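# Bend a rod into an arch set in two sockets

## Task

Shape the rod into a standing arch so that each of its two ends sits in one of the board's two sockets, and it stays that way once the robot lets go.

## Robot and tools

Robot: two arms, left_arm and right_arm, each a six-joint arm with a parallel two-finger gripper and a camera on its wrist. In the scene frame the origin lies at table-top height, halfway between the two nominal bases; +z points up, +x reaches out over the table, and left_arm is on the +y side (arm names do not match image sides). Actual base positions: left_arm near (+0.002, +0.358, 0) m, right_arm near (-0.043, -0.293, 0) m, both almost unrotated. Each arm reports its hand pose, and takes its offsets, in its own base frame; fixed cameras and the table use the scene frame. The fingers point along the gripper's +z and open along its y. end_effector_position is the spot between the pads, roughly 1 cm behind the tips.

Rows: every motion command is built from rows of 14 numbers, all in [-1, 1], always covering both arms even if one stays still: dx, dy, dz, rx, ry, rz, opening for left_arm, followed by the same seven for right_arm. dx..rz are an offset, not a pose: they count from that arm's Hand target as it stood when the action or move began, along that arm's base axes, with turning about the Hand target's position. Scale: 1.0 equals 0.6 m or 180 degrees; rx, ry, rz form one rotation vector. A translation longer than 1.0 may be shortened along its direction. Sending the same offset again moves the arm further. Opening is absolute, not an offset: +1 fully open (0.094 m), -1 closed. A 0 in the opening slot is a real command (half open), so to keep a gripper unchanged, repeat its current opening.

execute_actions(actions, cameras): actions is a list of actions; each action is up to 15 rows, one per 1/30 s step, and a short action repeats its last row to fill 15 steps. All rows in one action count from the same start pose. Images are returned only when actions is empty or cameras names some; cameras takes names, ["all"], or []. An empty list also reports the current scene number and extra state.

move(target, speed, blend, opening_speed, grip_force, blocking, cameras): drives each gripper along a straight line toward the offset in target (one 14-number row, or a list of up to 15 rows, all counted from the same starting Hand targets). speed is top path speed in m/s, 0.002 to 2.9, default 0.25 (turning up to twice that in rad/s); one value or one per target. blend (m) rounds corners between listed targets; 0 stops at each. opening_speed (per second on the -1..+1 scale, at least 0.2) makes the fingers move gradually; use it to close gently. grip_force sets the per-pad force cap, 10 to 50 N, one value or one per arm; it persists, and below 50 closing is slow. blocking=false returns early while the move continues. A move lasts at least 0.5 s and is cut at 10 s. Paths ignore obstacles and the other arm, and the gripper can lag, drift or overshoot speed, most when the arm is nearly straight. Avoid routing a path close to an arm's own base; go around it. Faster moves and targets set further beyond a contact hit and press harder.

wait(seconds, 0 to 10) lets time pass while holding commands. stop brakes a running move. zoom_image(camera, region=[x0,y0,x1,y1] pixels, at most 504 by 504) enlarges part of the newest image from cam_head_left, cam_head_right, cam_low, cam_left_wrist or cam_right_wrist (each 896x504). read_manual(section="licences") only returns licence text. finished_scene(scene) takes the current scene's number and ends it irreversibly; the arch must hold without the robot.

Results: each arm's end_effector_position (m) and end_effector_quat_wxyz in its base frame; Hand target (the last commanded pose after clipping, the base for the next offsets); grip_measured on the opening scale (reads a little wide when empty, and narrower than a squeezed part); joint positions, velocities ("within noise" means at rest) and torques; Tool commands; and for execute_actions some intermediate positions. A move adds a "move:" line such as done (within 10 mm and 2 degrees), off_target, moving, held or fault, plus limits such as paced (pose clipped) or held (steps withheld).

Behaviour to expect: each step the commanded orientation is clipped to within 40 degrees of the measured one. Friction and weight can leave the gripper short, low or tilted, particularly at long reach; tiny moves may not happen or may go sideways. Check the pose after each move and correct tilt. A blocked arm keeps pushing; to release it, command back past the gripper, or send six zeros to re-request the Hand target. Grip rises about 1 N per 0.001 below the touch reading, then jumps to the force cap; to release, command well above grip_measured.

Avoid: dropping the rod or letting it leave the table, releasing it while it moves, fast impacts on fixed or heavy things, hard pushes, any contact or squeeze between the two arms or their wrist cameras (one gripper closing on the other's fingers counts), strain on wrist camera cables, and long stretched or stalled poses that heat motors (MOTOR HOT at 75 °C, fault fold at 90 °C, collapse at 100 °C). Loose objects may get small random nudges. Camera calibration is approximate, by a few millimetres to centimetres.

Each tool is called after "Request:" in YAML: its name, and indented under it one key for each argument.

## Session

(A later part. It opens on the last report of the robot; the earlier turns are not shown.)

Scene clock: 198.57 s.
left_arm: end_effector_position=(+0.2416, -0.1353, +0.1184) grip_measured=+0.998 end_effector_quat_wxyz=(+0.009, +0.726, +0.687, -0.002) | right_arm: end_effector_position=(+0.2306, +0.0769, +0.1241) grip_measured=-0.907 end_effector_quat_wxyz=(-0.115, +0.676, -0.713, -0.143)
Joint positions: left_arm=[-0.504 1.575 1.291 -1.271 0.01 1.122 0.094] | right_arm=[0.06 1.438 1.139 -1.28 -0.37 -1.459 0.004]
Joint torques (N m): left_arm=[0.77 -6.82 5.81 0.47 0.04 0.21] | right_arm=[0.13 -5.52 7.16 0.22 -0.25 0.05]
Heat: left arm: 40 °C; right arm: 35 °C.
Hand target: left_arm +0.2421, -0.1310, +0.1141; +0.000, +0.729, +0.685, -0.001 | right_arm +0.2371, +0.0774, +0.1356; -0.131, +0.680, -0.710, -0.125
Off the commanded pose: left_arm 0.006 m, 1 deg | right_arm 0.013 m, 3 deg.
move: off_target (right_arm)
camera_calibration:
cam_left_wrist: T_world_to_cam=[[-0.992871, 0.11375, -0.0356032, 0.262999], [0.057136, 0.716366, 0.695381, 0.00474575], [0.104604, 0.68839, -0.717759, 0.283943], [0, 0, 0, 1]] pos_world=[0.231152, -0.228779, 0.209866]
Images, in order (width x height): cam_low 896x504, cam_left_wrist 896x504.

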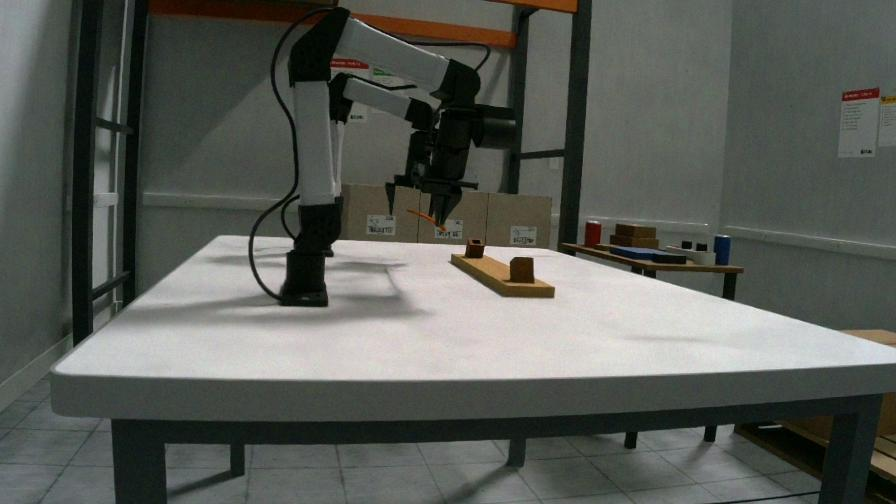

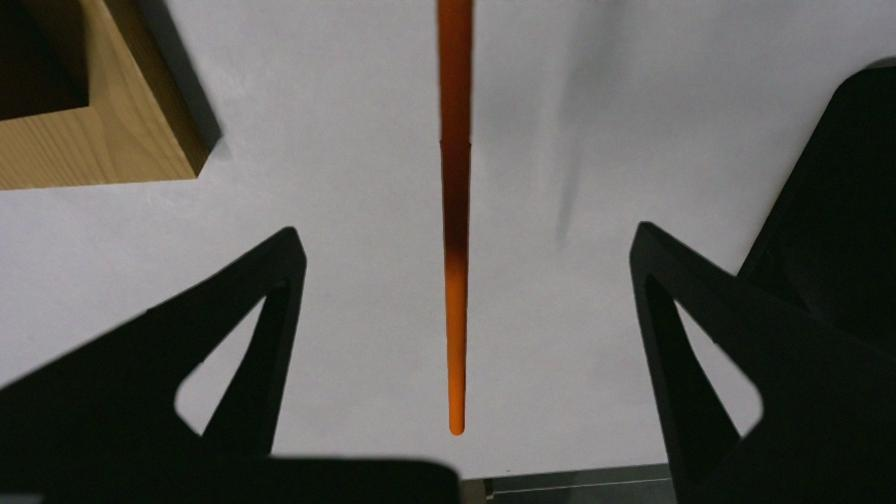

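Request:
move:
  target:
    - [0.002,0,-0.006,0,0,0,1, 0,0,0,0,0,0,-1]
    - [0.002,0,-0.006,0,0,0,-1, 0,0,0,0,0,0,-1]
  speed: 0.06
  opening_speed: 0.7
  cameras: ["cam_low","cam_left_wrist","cam_right_wrist"]

Request:
zoom_image:
  camera: "cam_low"
  region: [370, 150, 510, 250]

Scene clock: 205.13 s.
left_arm: end_effector_position=(+0.2434, -0.1352, +0.1164) grip_measured=-0.909 end_effector_quat_wxyz=(+0.012, +0.727, +0.686, -0.001) | right_arm: end_effector_position=(+0.2306, +0.0769, +0.1241) grip_measured=-0.907 end_effector_quat_wxyz=(-0.115, +0.676, -0.714, -0.144)
Joint positions: left_arm=[-0.501 1.575 1.283 -1.257 0.01 1.127 0.004] | right_arm=[0.06 1.438 1.139 -1.28 -0.37 -1.458 0.004]
Joint torques (N m): left_arm=[0.65 -6.37 5.68 0.52 0.04 0.18] | right_arm=[0.13 -5.53 7.16 0.22 -0.25 0.04]
Heat: left arm: 39 °C; right arm: 35 °C.
Hand target: left_arm +0.2432, -0.1310, +0.1104; +0.000, +0.729, +0.685, -0.001 | right_arm +0.2371, +0.0774, +0.1356; -0.131, +0.680, -0.710, -0.125
Off the commanded pose: left_arm 0.007 m, 1 deg | right_arm 0.013 m, 3 deg.
move: off_target (right_arm)
camera_calibration:
cam_left_wrist: T_world_to_cam=[[-0.99243, 0.115492, -0.0417642, 0.265555], [0.0544172, 0.718397, 0.693501, 0.0070625], [0.110097, 0.685979, -0.719244, 0.280813], [0, 0, 0, 1]] pos_world=[0.232244, -0.228375, 0.208166]
cam_right_wrist: T_world_to_cam=[[0.995563, -0.0406358, -0.084872, -0.214695], [-0.00321443, -0.916108, 0.400918, 0.0237224], [-0.0940436, -0.398866, -0.912174, 0.294515], [0, 0, 0, 1]] pos_world=[0.241516, 0.13048, 0.240917]
Images, in order (width x height): cam_low 896x504, cam_left_wrist 896x504, cam_right_wrist 896x504.

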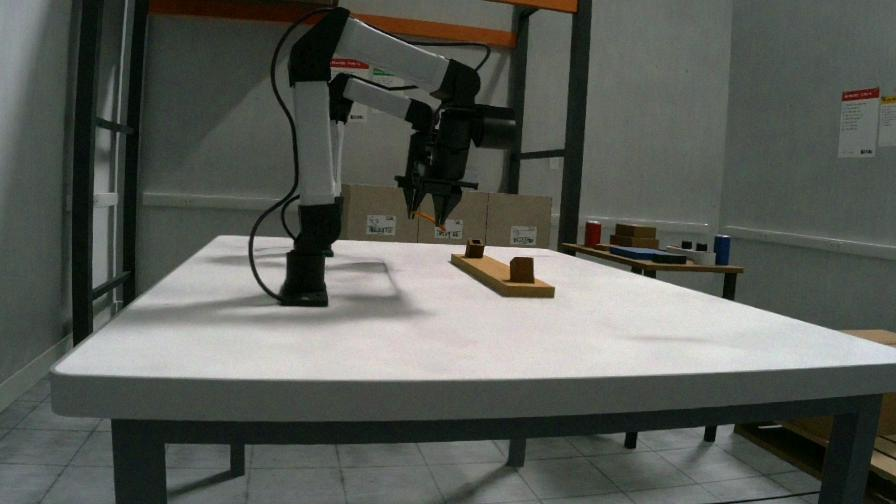

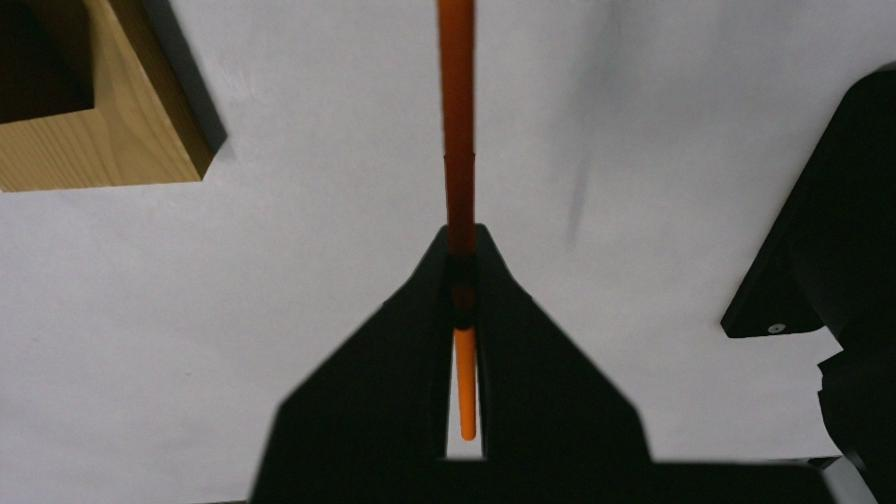

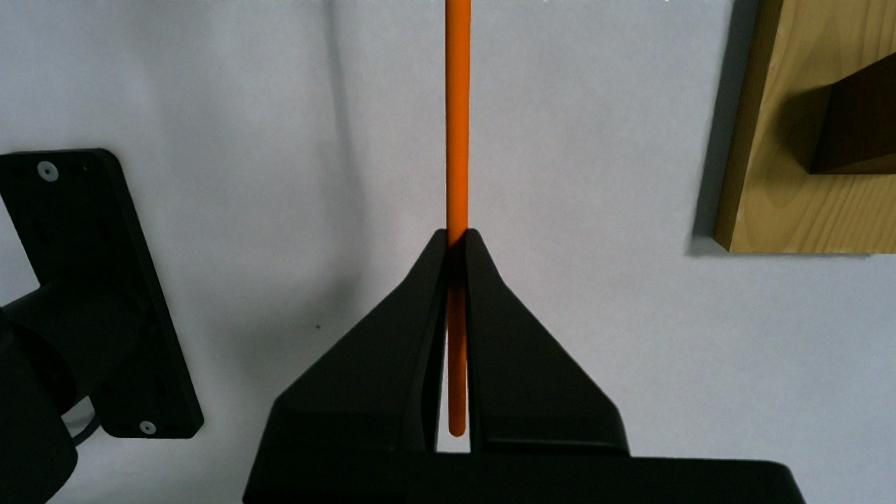

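Scaled by 3.600 from the camera's 896x504 image, which has a finer 1280x720 frame.

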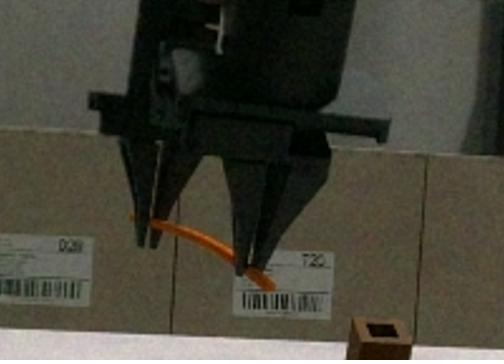

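Request:
move:
  target:
    - [0,0,0,0,0,0,-1, 0,0,0,0,0,0,1]
    - [0,0,0,0,0,0,-1, -0.006,0.02,-0.0183,-0.1165,0.0051,0,1]
  speed: 0.06
  opening_speed: 0.7
  cameras: ["all"]

Request:
zoom_image:
  camera: "cam_low"
  region: [370, 150, 510, 250]

Scene clock: 216.47 s.
left_arm: end_effector_position=(+0.2437, -0.1346, +0.1164) grip_measured=-0.909 end_effector_quat_wxyz=(+0.011, +0.727, +0.686, +0.000) | right_arm: end_effector_position=(+0.2291, +0.0894, +0.1207) grip_measured=+0.997 end_effector_quat_wxyz=(-0.002, +0.692, -0.722, -0.007)
Joint positions: left_arm=[-0.501 1.575 1.283 -1.257 0.006 1.127 0.004] | right_arm=[0.362 1.473 1.203 -1.302 -0.014 -1.168 0.094]
Joint torques (N m): left_arm=[0.68 -6.35 5.65 0.51 0.08 0.18] | right_arm=[0.09 -2.95 7.17 0.12 0 0.06]
Heat: left arm: 40 °C; right arm: 36 °C.
Hand target: left_arm +0.2432, -0.1309, +0.1104; +0.000, +0.729, +0.685, -0.001 | right_arm +0.2334, +0.0894, +0.1245; +0.000, +0.692, -0.722, +0.001
Off the commanded pose: left_arm 0.007 m, 1 deg | right_arm 0.006 m, 1 deg.
move: done
camera_calibration:
cam_left_wrist: T_world_to_cam=[[-0.992355, 0.115607, -0.0431982, 0.265909], [0.0531239, 0.716077, 0.695997, 0.00638047], [0.111395, 0.688381, -0.716745, 0.280029], [0, 0, 0, 1]] pos_world=[0.232343, -0.228077, 0.207756]
cam_right_wrist: T_world_to_cam=[[0.997886, -0.0492661, -0.0423954, -0.217808], [-0.00597335, -0.719027, 0.694957, -0.0158999], [-0.0647212, -0.693234, -0.717801, 0.292332], [0, 0, 0, 1]] pos_world=[0.236173, 0.180492, 0.211652]

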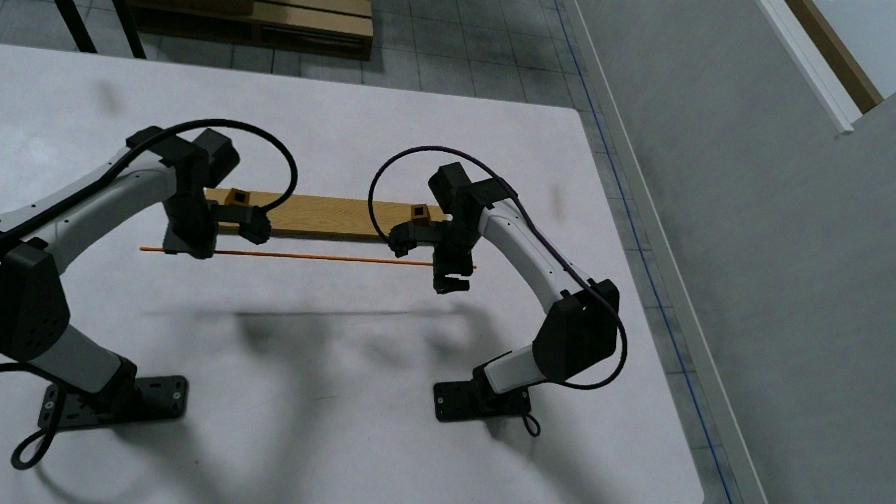

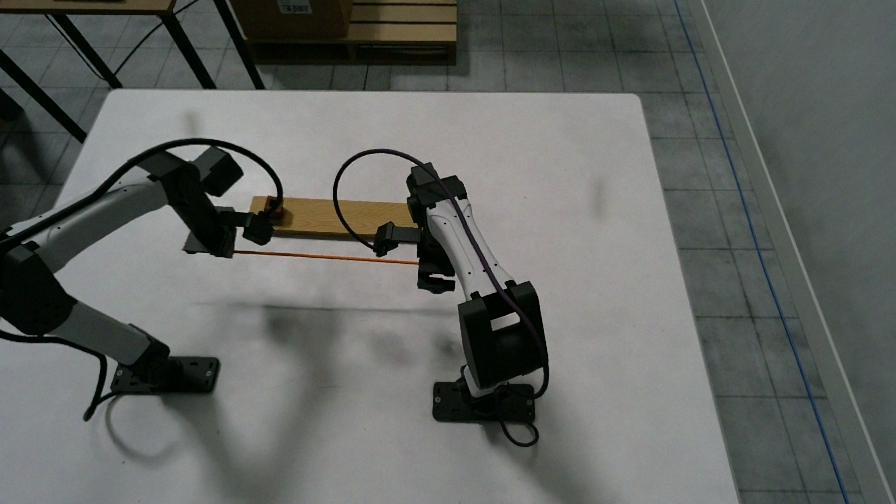

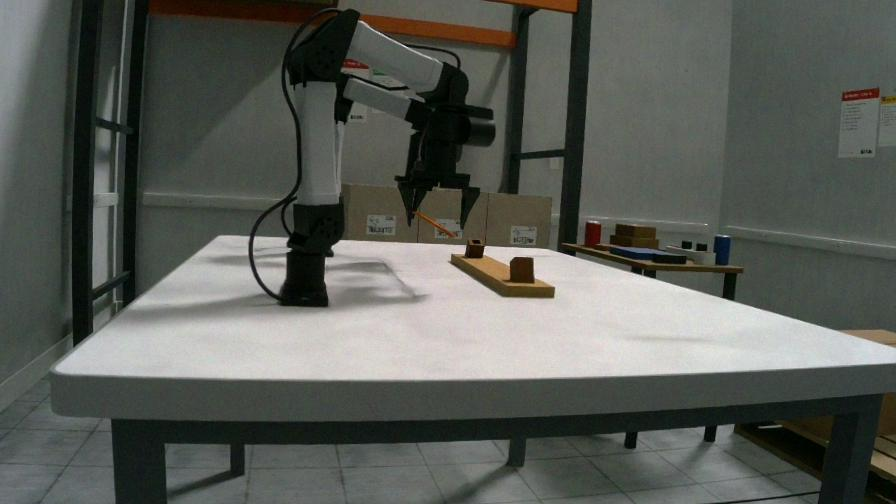

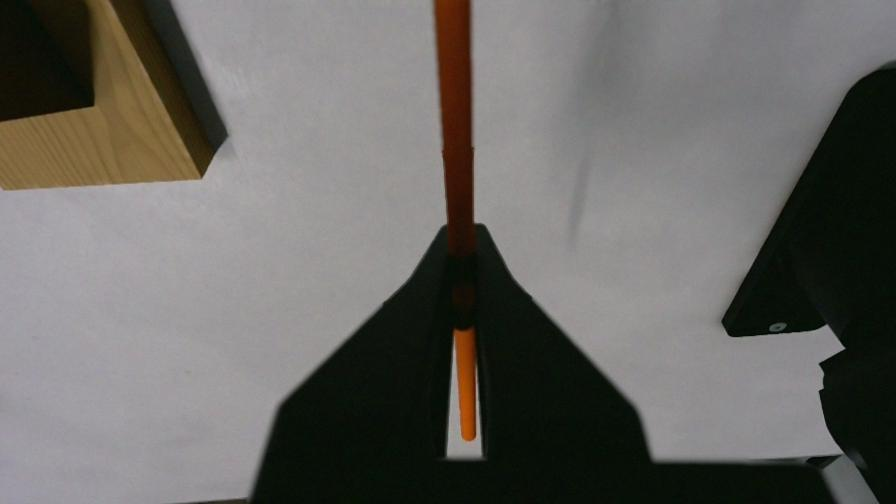

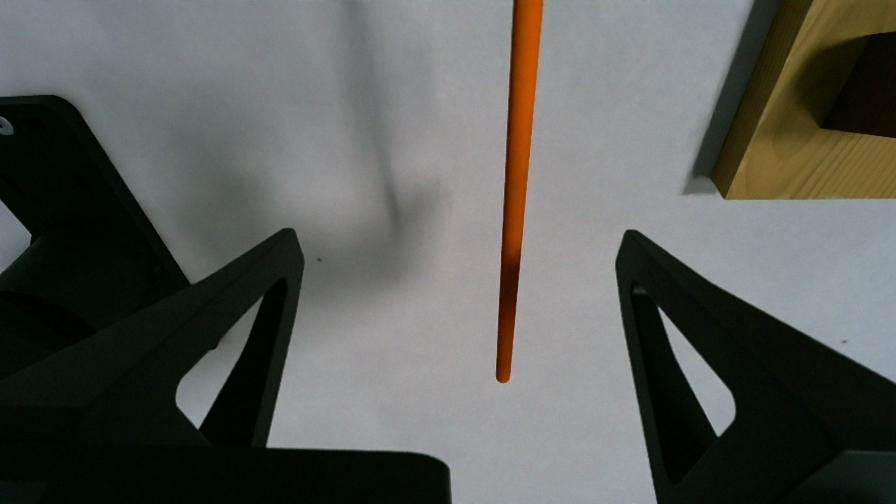

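Scaled by 3.600 from the camera's 896x504 image, which has a finer 1280x720 frame.

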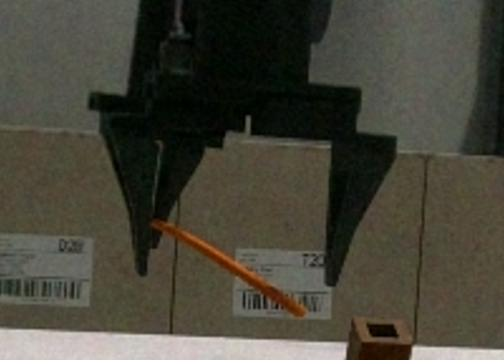

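Request:
move:
  target: [0,0,0,0,0,0,-1, 0.026,0,-0.035,0,0,0,1]
  speed: 0.05
  cameras: ["cam_low","cam_right_wrist"]

Request:
zoom_image:
  camera: "cam_low"
  region: [370, 150, 510, 250]

Scene clock: 220.60 s.
left_arm: end_effector_position=(+0.2437, -0.1346, +0.1164) grip_measured=-0.909 end_effector_quat_wxyz=(+0.011, +0.727, +0.686, +0.000) | right_arm: end_effector_position=(+0.2442, +0.0919, +0.1064) grip_measured=+0.997 end_effector_quat_wxyz=(-0.002, +0.690, -0.724, -0.006)
Joint positions: left_arm=[-0.501 1.575 1.283 -1.257 0.006 1.127 0.004] | right_arm=[0.351 1.534 1.203 -1.242 -0.013 -1.173 0.094]
Joint torques (N m): left_arm=[0.64 -6.37 5.65 0.5 0.07 0.18] | right_arm=[-0.76 -3.44 5.14 0.4 0.02 -0.06]
Heat: left arm: 40 °C; right arm: 37 °C.
Hand target: left_arm +0.2432, -0.1309, +0.1104; +0.000, +0.729, +0.685, -0.001 | right_arm +0.2490, +0.0894, +0.1035; +0.000, +0.692, -0.722, +0.001
Off the commanded pose: left_arm 0.007 m, 1 deg | right_arm 0.006 m, 1 deg.
move: done
camera_calibration:
cam_right_wrist: T_world_to_cam=[[0.997583, -0.0550705, -0.0423775, -0.232711], [-0.0100532, -0.717815, 0.696161, -0.0033612], [-0.0687572, -0.694052, -0.716634, 0.285748], [0, 0, 0, 1]] pos_world=[0.251762, 0.183096, 0.197255]
Images, in order (width x height): cam_low 896x504, cam_right_wrist 896x504.

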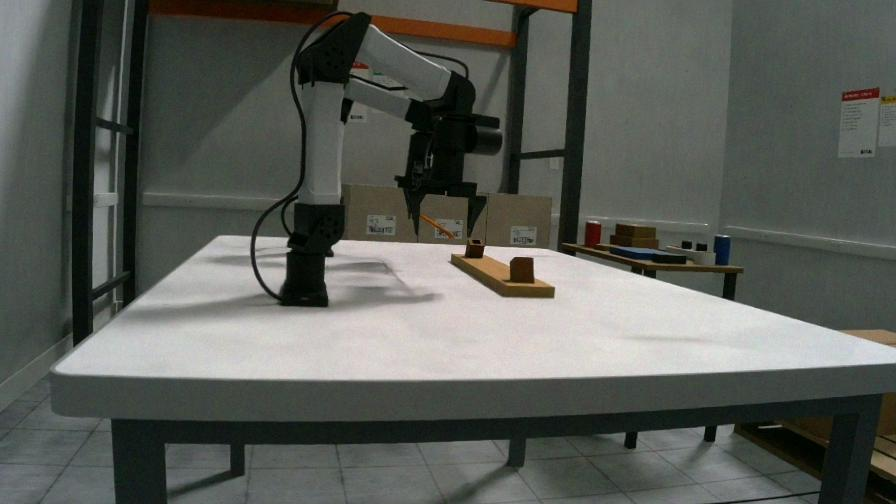

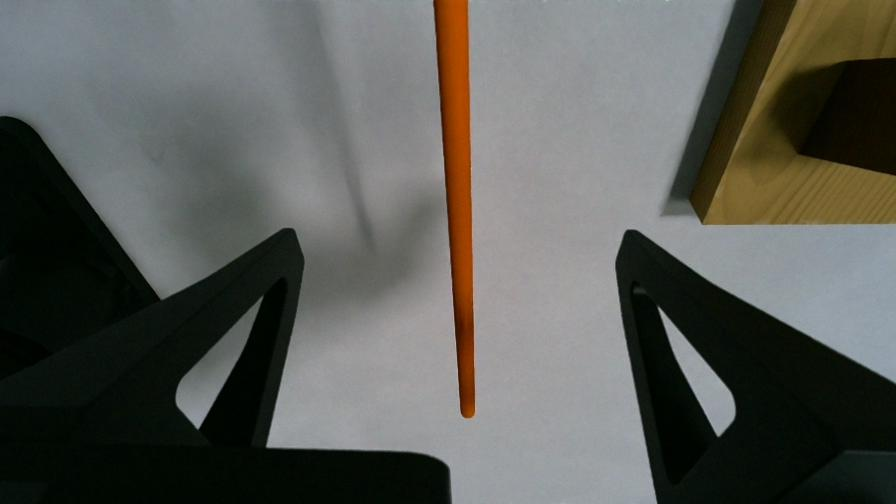

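Scaled by 3.600 from the camera's 896x504 image, which has a finer 1280x720 frame.

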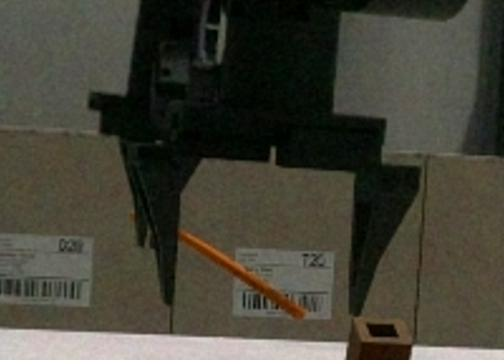

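Request:
move:
  target:
    - [0,0,0,0,0,0,-1, 0.002,-0.004,-0.0165,0,0,0,1]
    - [0,0,0,0,0,0,-1, 0.002,-0.004,-0.0165,0,0,0,-1]
  speed: 0.05
  opening_speed: 0.7
  cameras: ["all"]

Request:
zoom_image:
  camera: "cam_low"
  region: [370, 150, 510, 250]

Scene clock: 226.63 s.
left_arm: end_effector_position=(+0.2439, -0.1347, +0.1164) grip_measured=-0.909 end_effector_quat_wxyz=(+0.012, +0.727, +0.686, +0.001) | right_arm: end_effector_position=(+0.2485, +0.0908, +0.0994) grip_measured=-0.893 end_effector_quat_wxyz=(-0.007, +0.692, -0.722, -0.004)
Joint positions: left_arm=[-0.501 1.575 1.283 -1.256 0.006 1.127 0.004] | right_arm=[0.342 1.539 1.18 -1.201 -0.013 -1.186 0.005]
Joint torques (N m): left_arm=[0.68 -6.38 5.67 0.5 0.07 0.18] | right_arm=[-0.79 -3.45 4.31 0.4 0.03 -0.03]
Heat: left arm: 40 °C; right arm: 37 °C.
Hand target: left_arm +0.2432, -0.1309, +0.1104; +0.000, +0.729, +0.685, -0.001 | right_arm +0.2502, +0.0871, +0.0936; +0.000, +0.692, -0.722, +0.001
Off the commanded pose: left_arm 0.007 m, 1 deg | right_arm 0.007 m, 1 deg.
move: done
camera_calibration:
cam_left_wrist: T_world_to_cam=[[-0.99232, 0.115584, -0.04405, 0.266172], [0.0525098, 0.716077, 0.696043, 0.00650908], [0.111995, 0.688385, -0.716648, 0.279859], [0, 0, 0, 1]] pos_world=[0.232443, -0.228077, 0.207754]
cam_right_wrist: T_world_to_cam=[[0.998216, -0.0510748, -0.0309169, -0.239155], [-0.0154148, -0.720765, 0.693008, 0.00263463], [-0.0576791, -0.691295, -0.720267, 0.277612], [0, 0, 0, 1]] pos_world=[0.254781, 0.181596, 0.190735]

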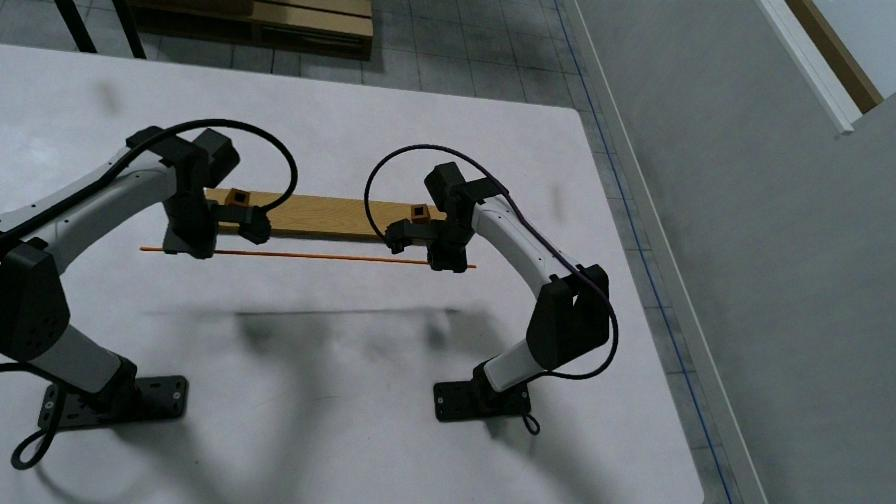

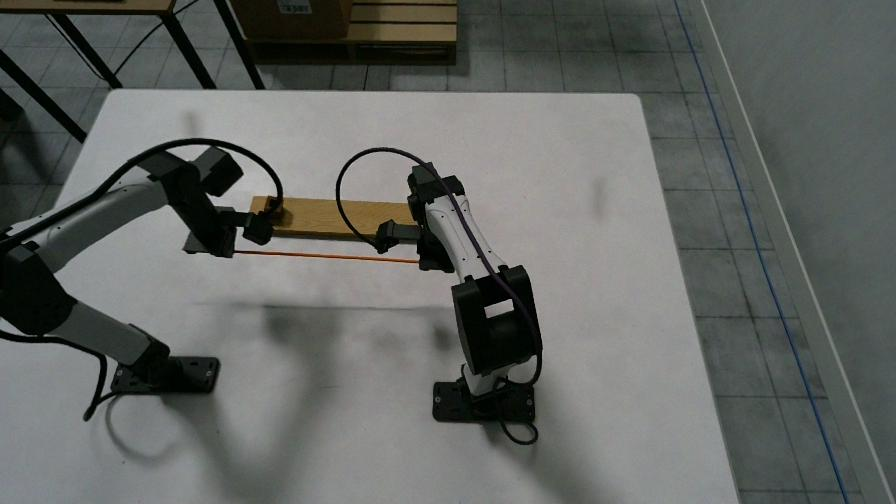

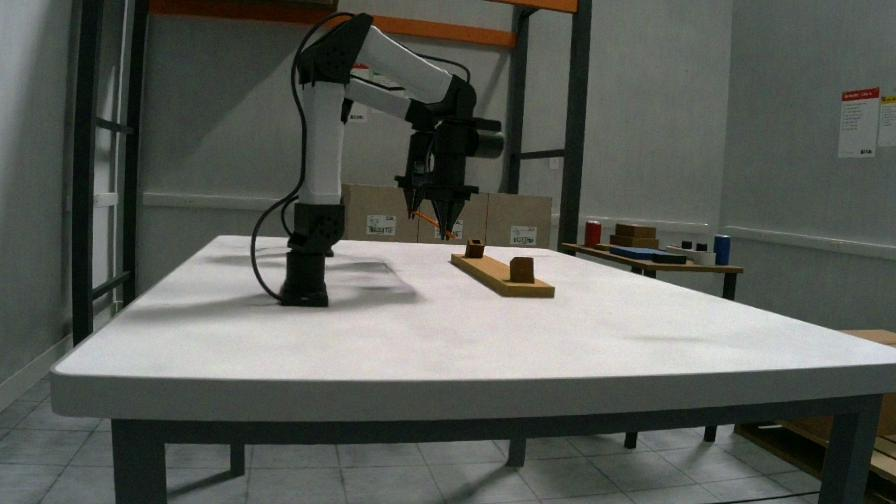

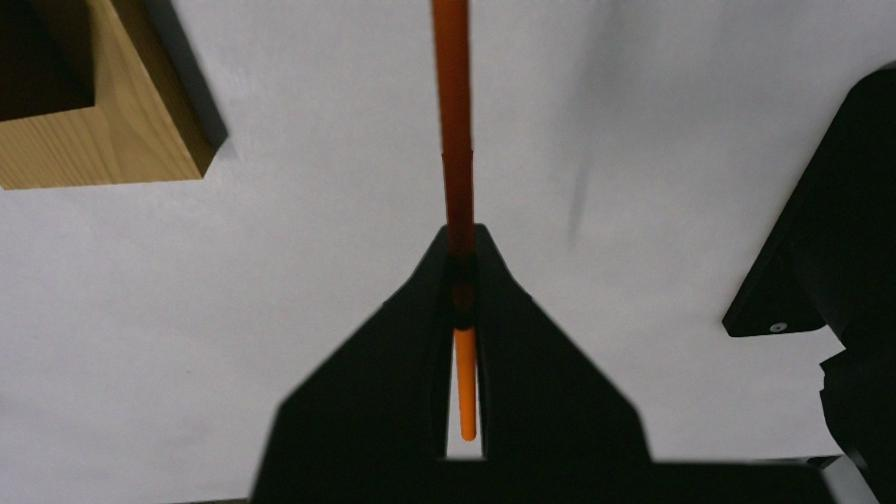

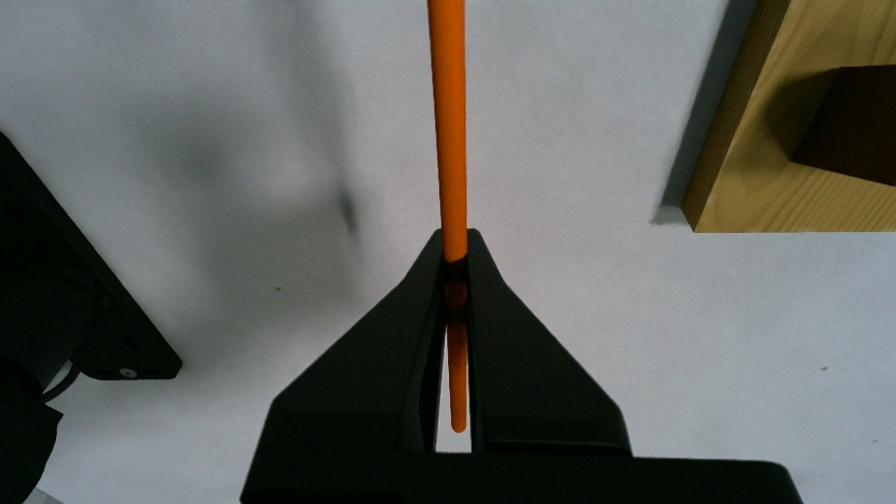

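Scaled by 3.600 from the camera's 896x504 image, which has a finer 1280x720 frame.

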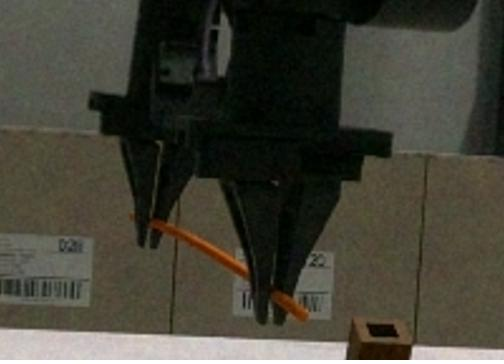

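Request:
move:
  target:
    - [-0.0002,-0.0033,0.008,-0.061,0.0038,0,-1, 0.0001,0.0033,0.008,0.061,-0.0027,0,-1]
    - [-0.0008,-0.0132,0.017,-0.122,0.0076,0,-1, 0.0006,0.0132,0.017,0.122,-0.0054,0,-1]
    - [-0.0018,-0.03,0.025,-0.183,0.0114,0,-1, 0.0013,0.03,0.025,0.183,-0.0081,0,-1]
  blend: [0.004,0.004,0]
  speed: 0.06
  cameras: ["all"]

Scene clock: 234.93 s.
left_arm: end_effector_position=(+0.2431, -0.1416, +0.1169) grip_measured=-0.914 end_effector_quat_wxyz=(+0.166, +0.696, +0.671, -0.195) | right_arm: end_effector_position=(+0.2499, +0.0967, +0.1008) grip_measured=-0.900 end_effector_quat_wxyz=(-0.175, +0.664, -0.703, -0.185)
Joint positions: left_arm=[-0.219 1.505 1.126 -1.122 0.514 1.371 0.004] | right_arm=[0.044 1.499 1.057 -1.103 -0.515 -1.463 0.005]
Joint torques (N m): left_arm=[0.34 -9.32 5.78 0.73 0.96 0.26] | right_arm=[-0.46 -5.98 4.23 0.45 -0.91 -0.05]
Heat: left arm: 39 °C; right arm: 36 °C.
Hand target: left_arm +0.2422, -0.1490, +0.1255; +0.195, +0.699, +0.656, -0.208 | right_arm +0.2510, +0.1050, +0.1087; -0.205, +0.663, -0.693, -0.195
Off the commanded pose: left_arm 0.011 m, 4 deg | right_arm 0.011 m, 4 deg.
move: off_target (left_arm, right_arm)
camera_calibration:
cam_left_wrist: T_world_to_cam=[[-0.996288, 0.0834674, -0.0210411, 0.259881], [0.0750023, 0.961704, 0.263629, 0.0911419], [0.0422398, 0.261072, -0.964395, 0.270462], [0, 0, 0, 1]] pos_world=[0.240657, -0.179953, 0.242273]
cam_right_wrist: T_world_to_cam=[[0.997242, -0.0396968, -0.0627177, -0.237796], [-0.0218361, -0.964479, 0.263256, 0.074574], [-0.0709403, -0.261161, -0.962685, 0.268997], [0, 0, 0, 1]] pos_world=[0.257851, 0.132737, 0.224413]

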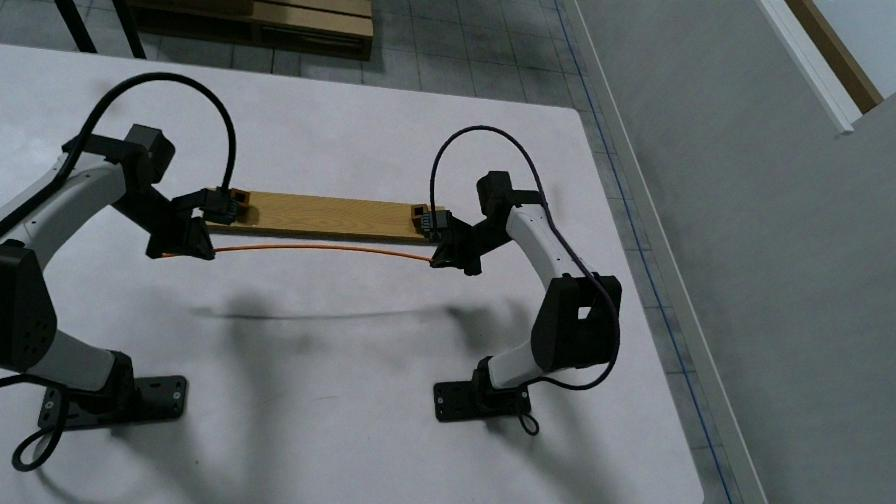

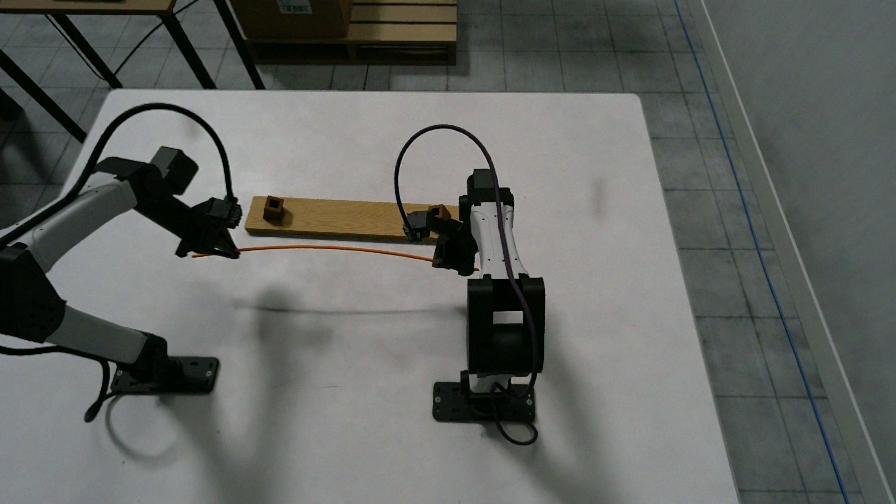

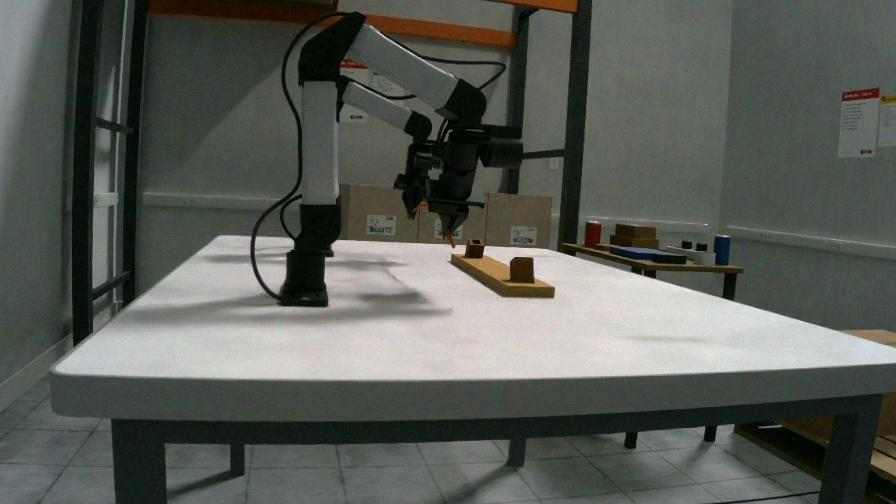

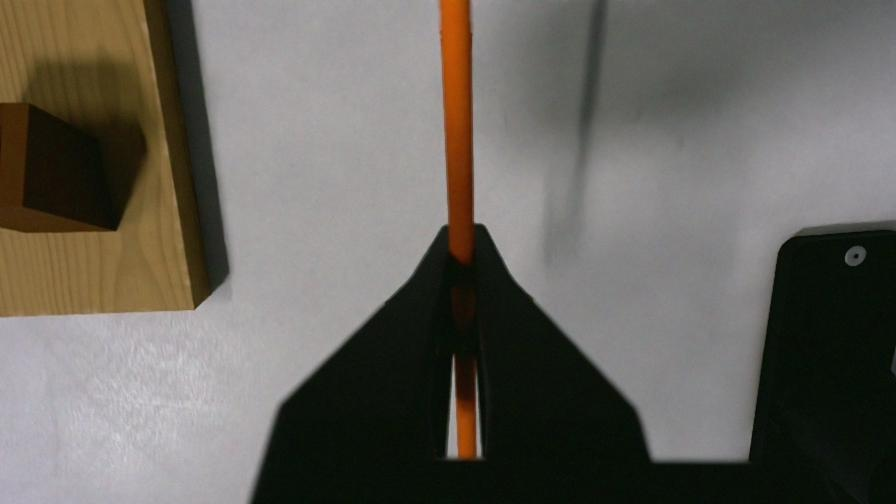

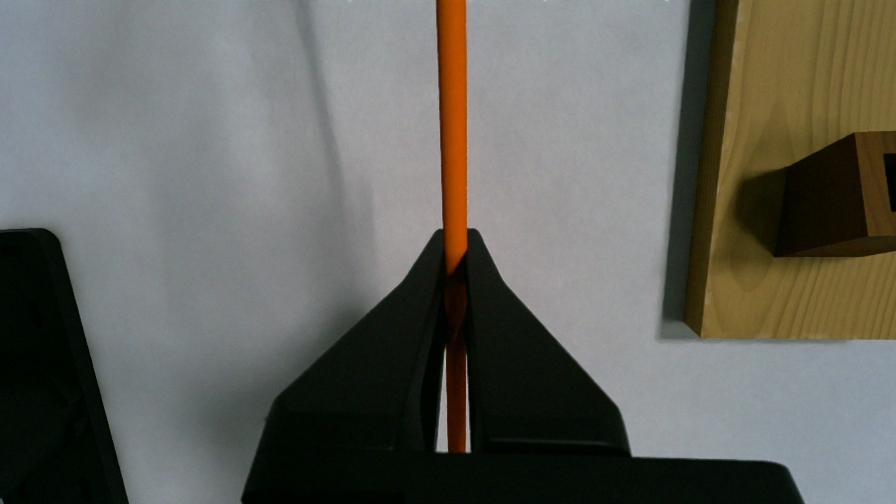

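Request:
move:
  target:
    - [-0.0013,-0.0217,0.01,-0.061,0.0038,0,-1, 0.001,0.0217,0.01,0.061,-0.0027,0,-1]
    - [-0.003,-0.05,0.02,-0.122,0.0076,0,-1, 0.0022,0.05,0.02,0.122,-0.0054,0,-1]
  blend: [0.004,0]
  speed: 0.06
  cameras: ["all"]

Scene clock: 241.30 s.
left_arm: end_effector_position=(+0.2421, -0.1639, +0.1235) grip_measured=-0.914 end_effector_quat_wxyz=(+0.279, +0.650, +0.636, -0.307) | right_arm: end_effector_position=(+0.2553, +0.1162, +0.1118) grip_measured=-0.900 end_effector_quat_wxyz=(-0.302, +0.622, -0.668, -0.276)
Joint positions: left_arm=[-0.13 1.504 1.001 -0.986 0.853 1.425 0.004] | right_arm=[-0.054 1.504 0.96 -0.998 -0.842 -1.541 0.005]
Joint torques (N m): left_arm=[-1.06 -7.68 5.76 0.87 1.58 0.18] | right_arm=[1.22 -3.07 4 0.37 -1.54 -0.09]
Heat: left arm: 39 °C; right arm: 36 °C.
Hand target: left_arm +0.2404, -0.1789, +0.1376; +0.316, +0.646, +0.607, -0.337 | right_arm +0.2523, +0.1351, +0.1207; -0.334, +0.614, -0.641, -0.318
Off the commanded pose: left_arm 0.021 m, 6 deg | right_arm 0.021 m, 7 deg.
move: off_target (left_arm, right_arm)
camera_calibration:
cam_left_wrist: T_world_to_cam=[[-0.997998, 0.0541376, -0.032692, 0.258032], [0.0563529, 0.995873, -0.0711446, 0.162347], [0.0287055, -0.0728444, -0.99693, 0.235279], [0, 0, 0, 1]] pos_world=[0.241613, -0.158508, 0.254542]
cam_right_wrist: T_world_to_cam=[[0.998351, -0.0527679, -0.0226106, -0.244939], [-0.0540582, -0.996681, -0.060867, 0.138751], [-0.0193237, 0.0619889, -0.99789, 0.238212], [0, 0, 0, 1]] pos_world=[0.256639, 0.110599, 0.240617]

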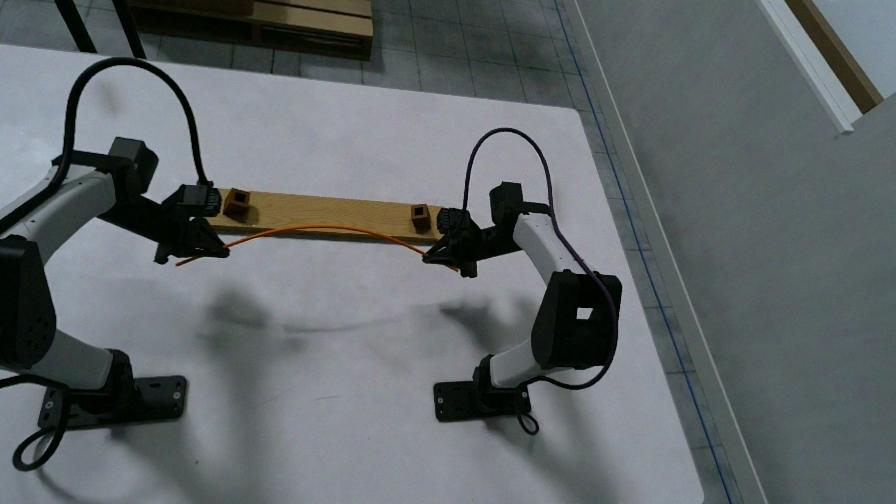

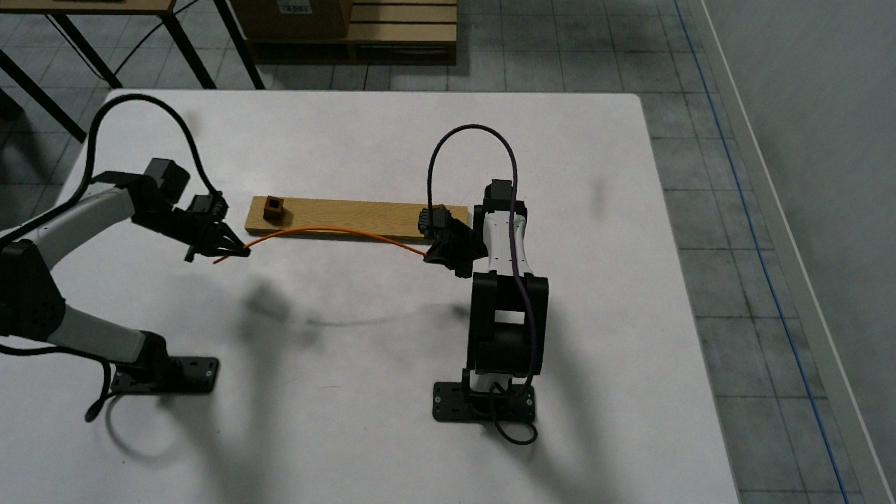

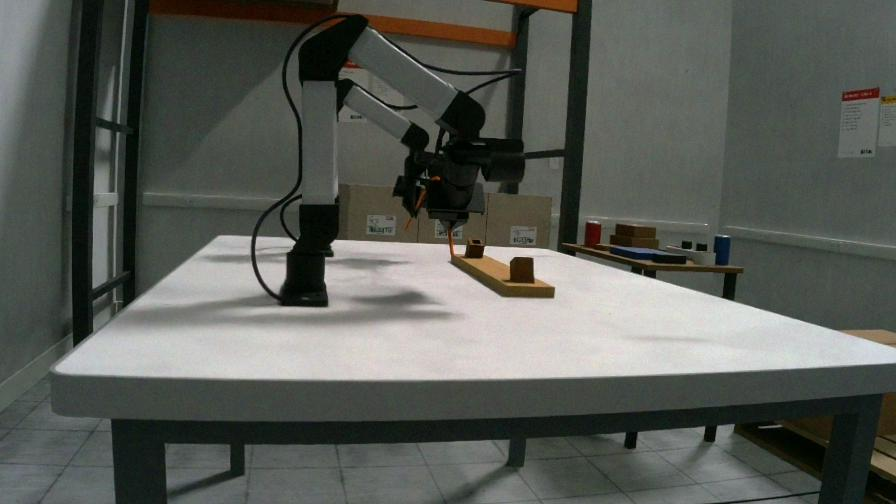

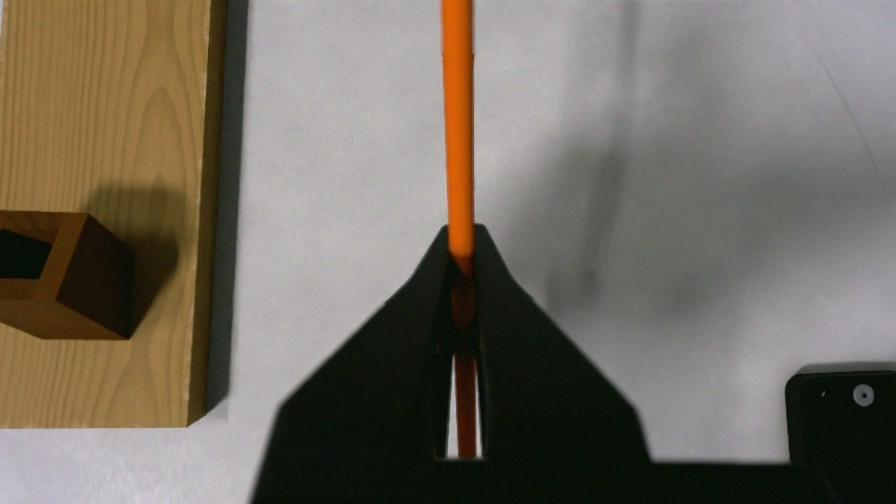

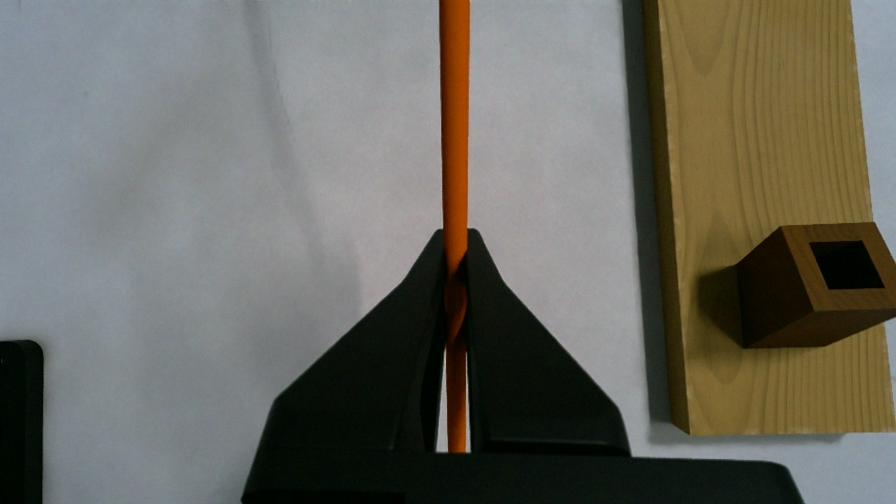

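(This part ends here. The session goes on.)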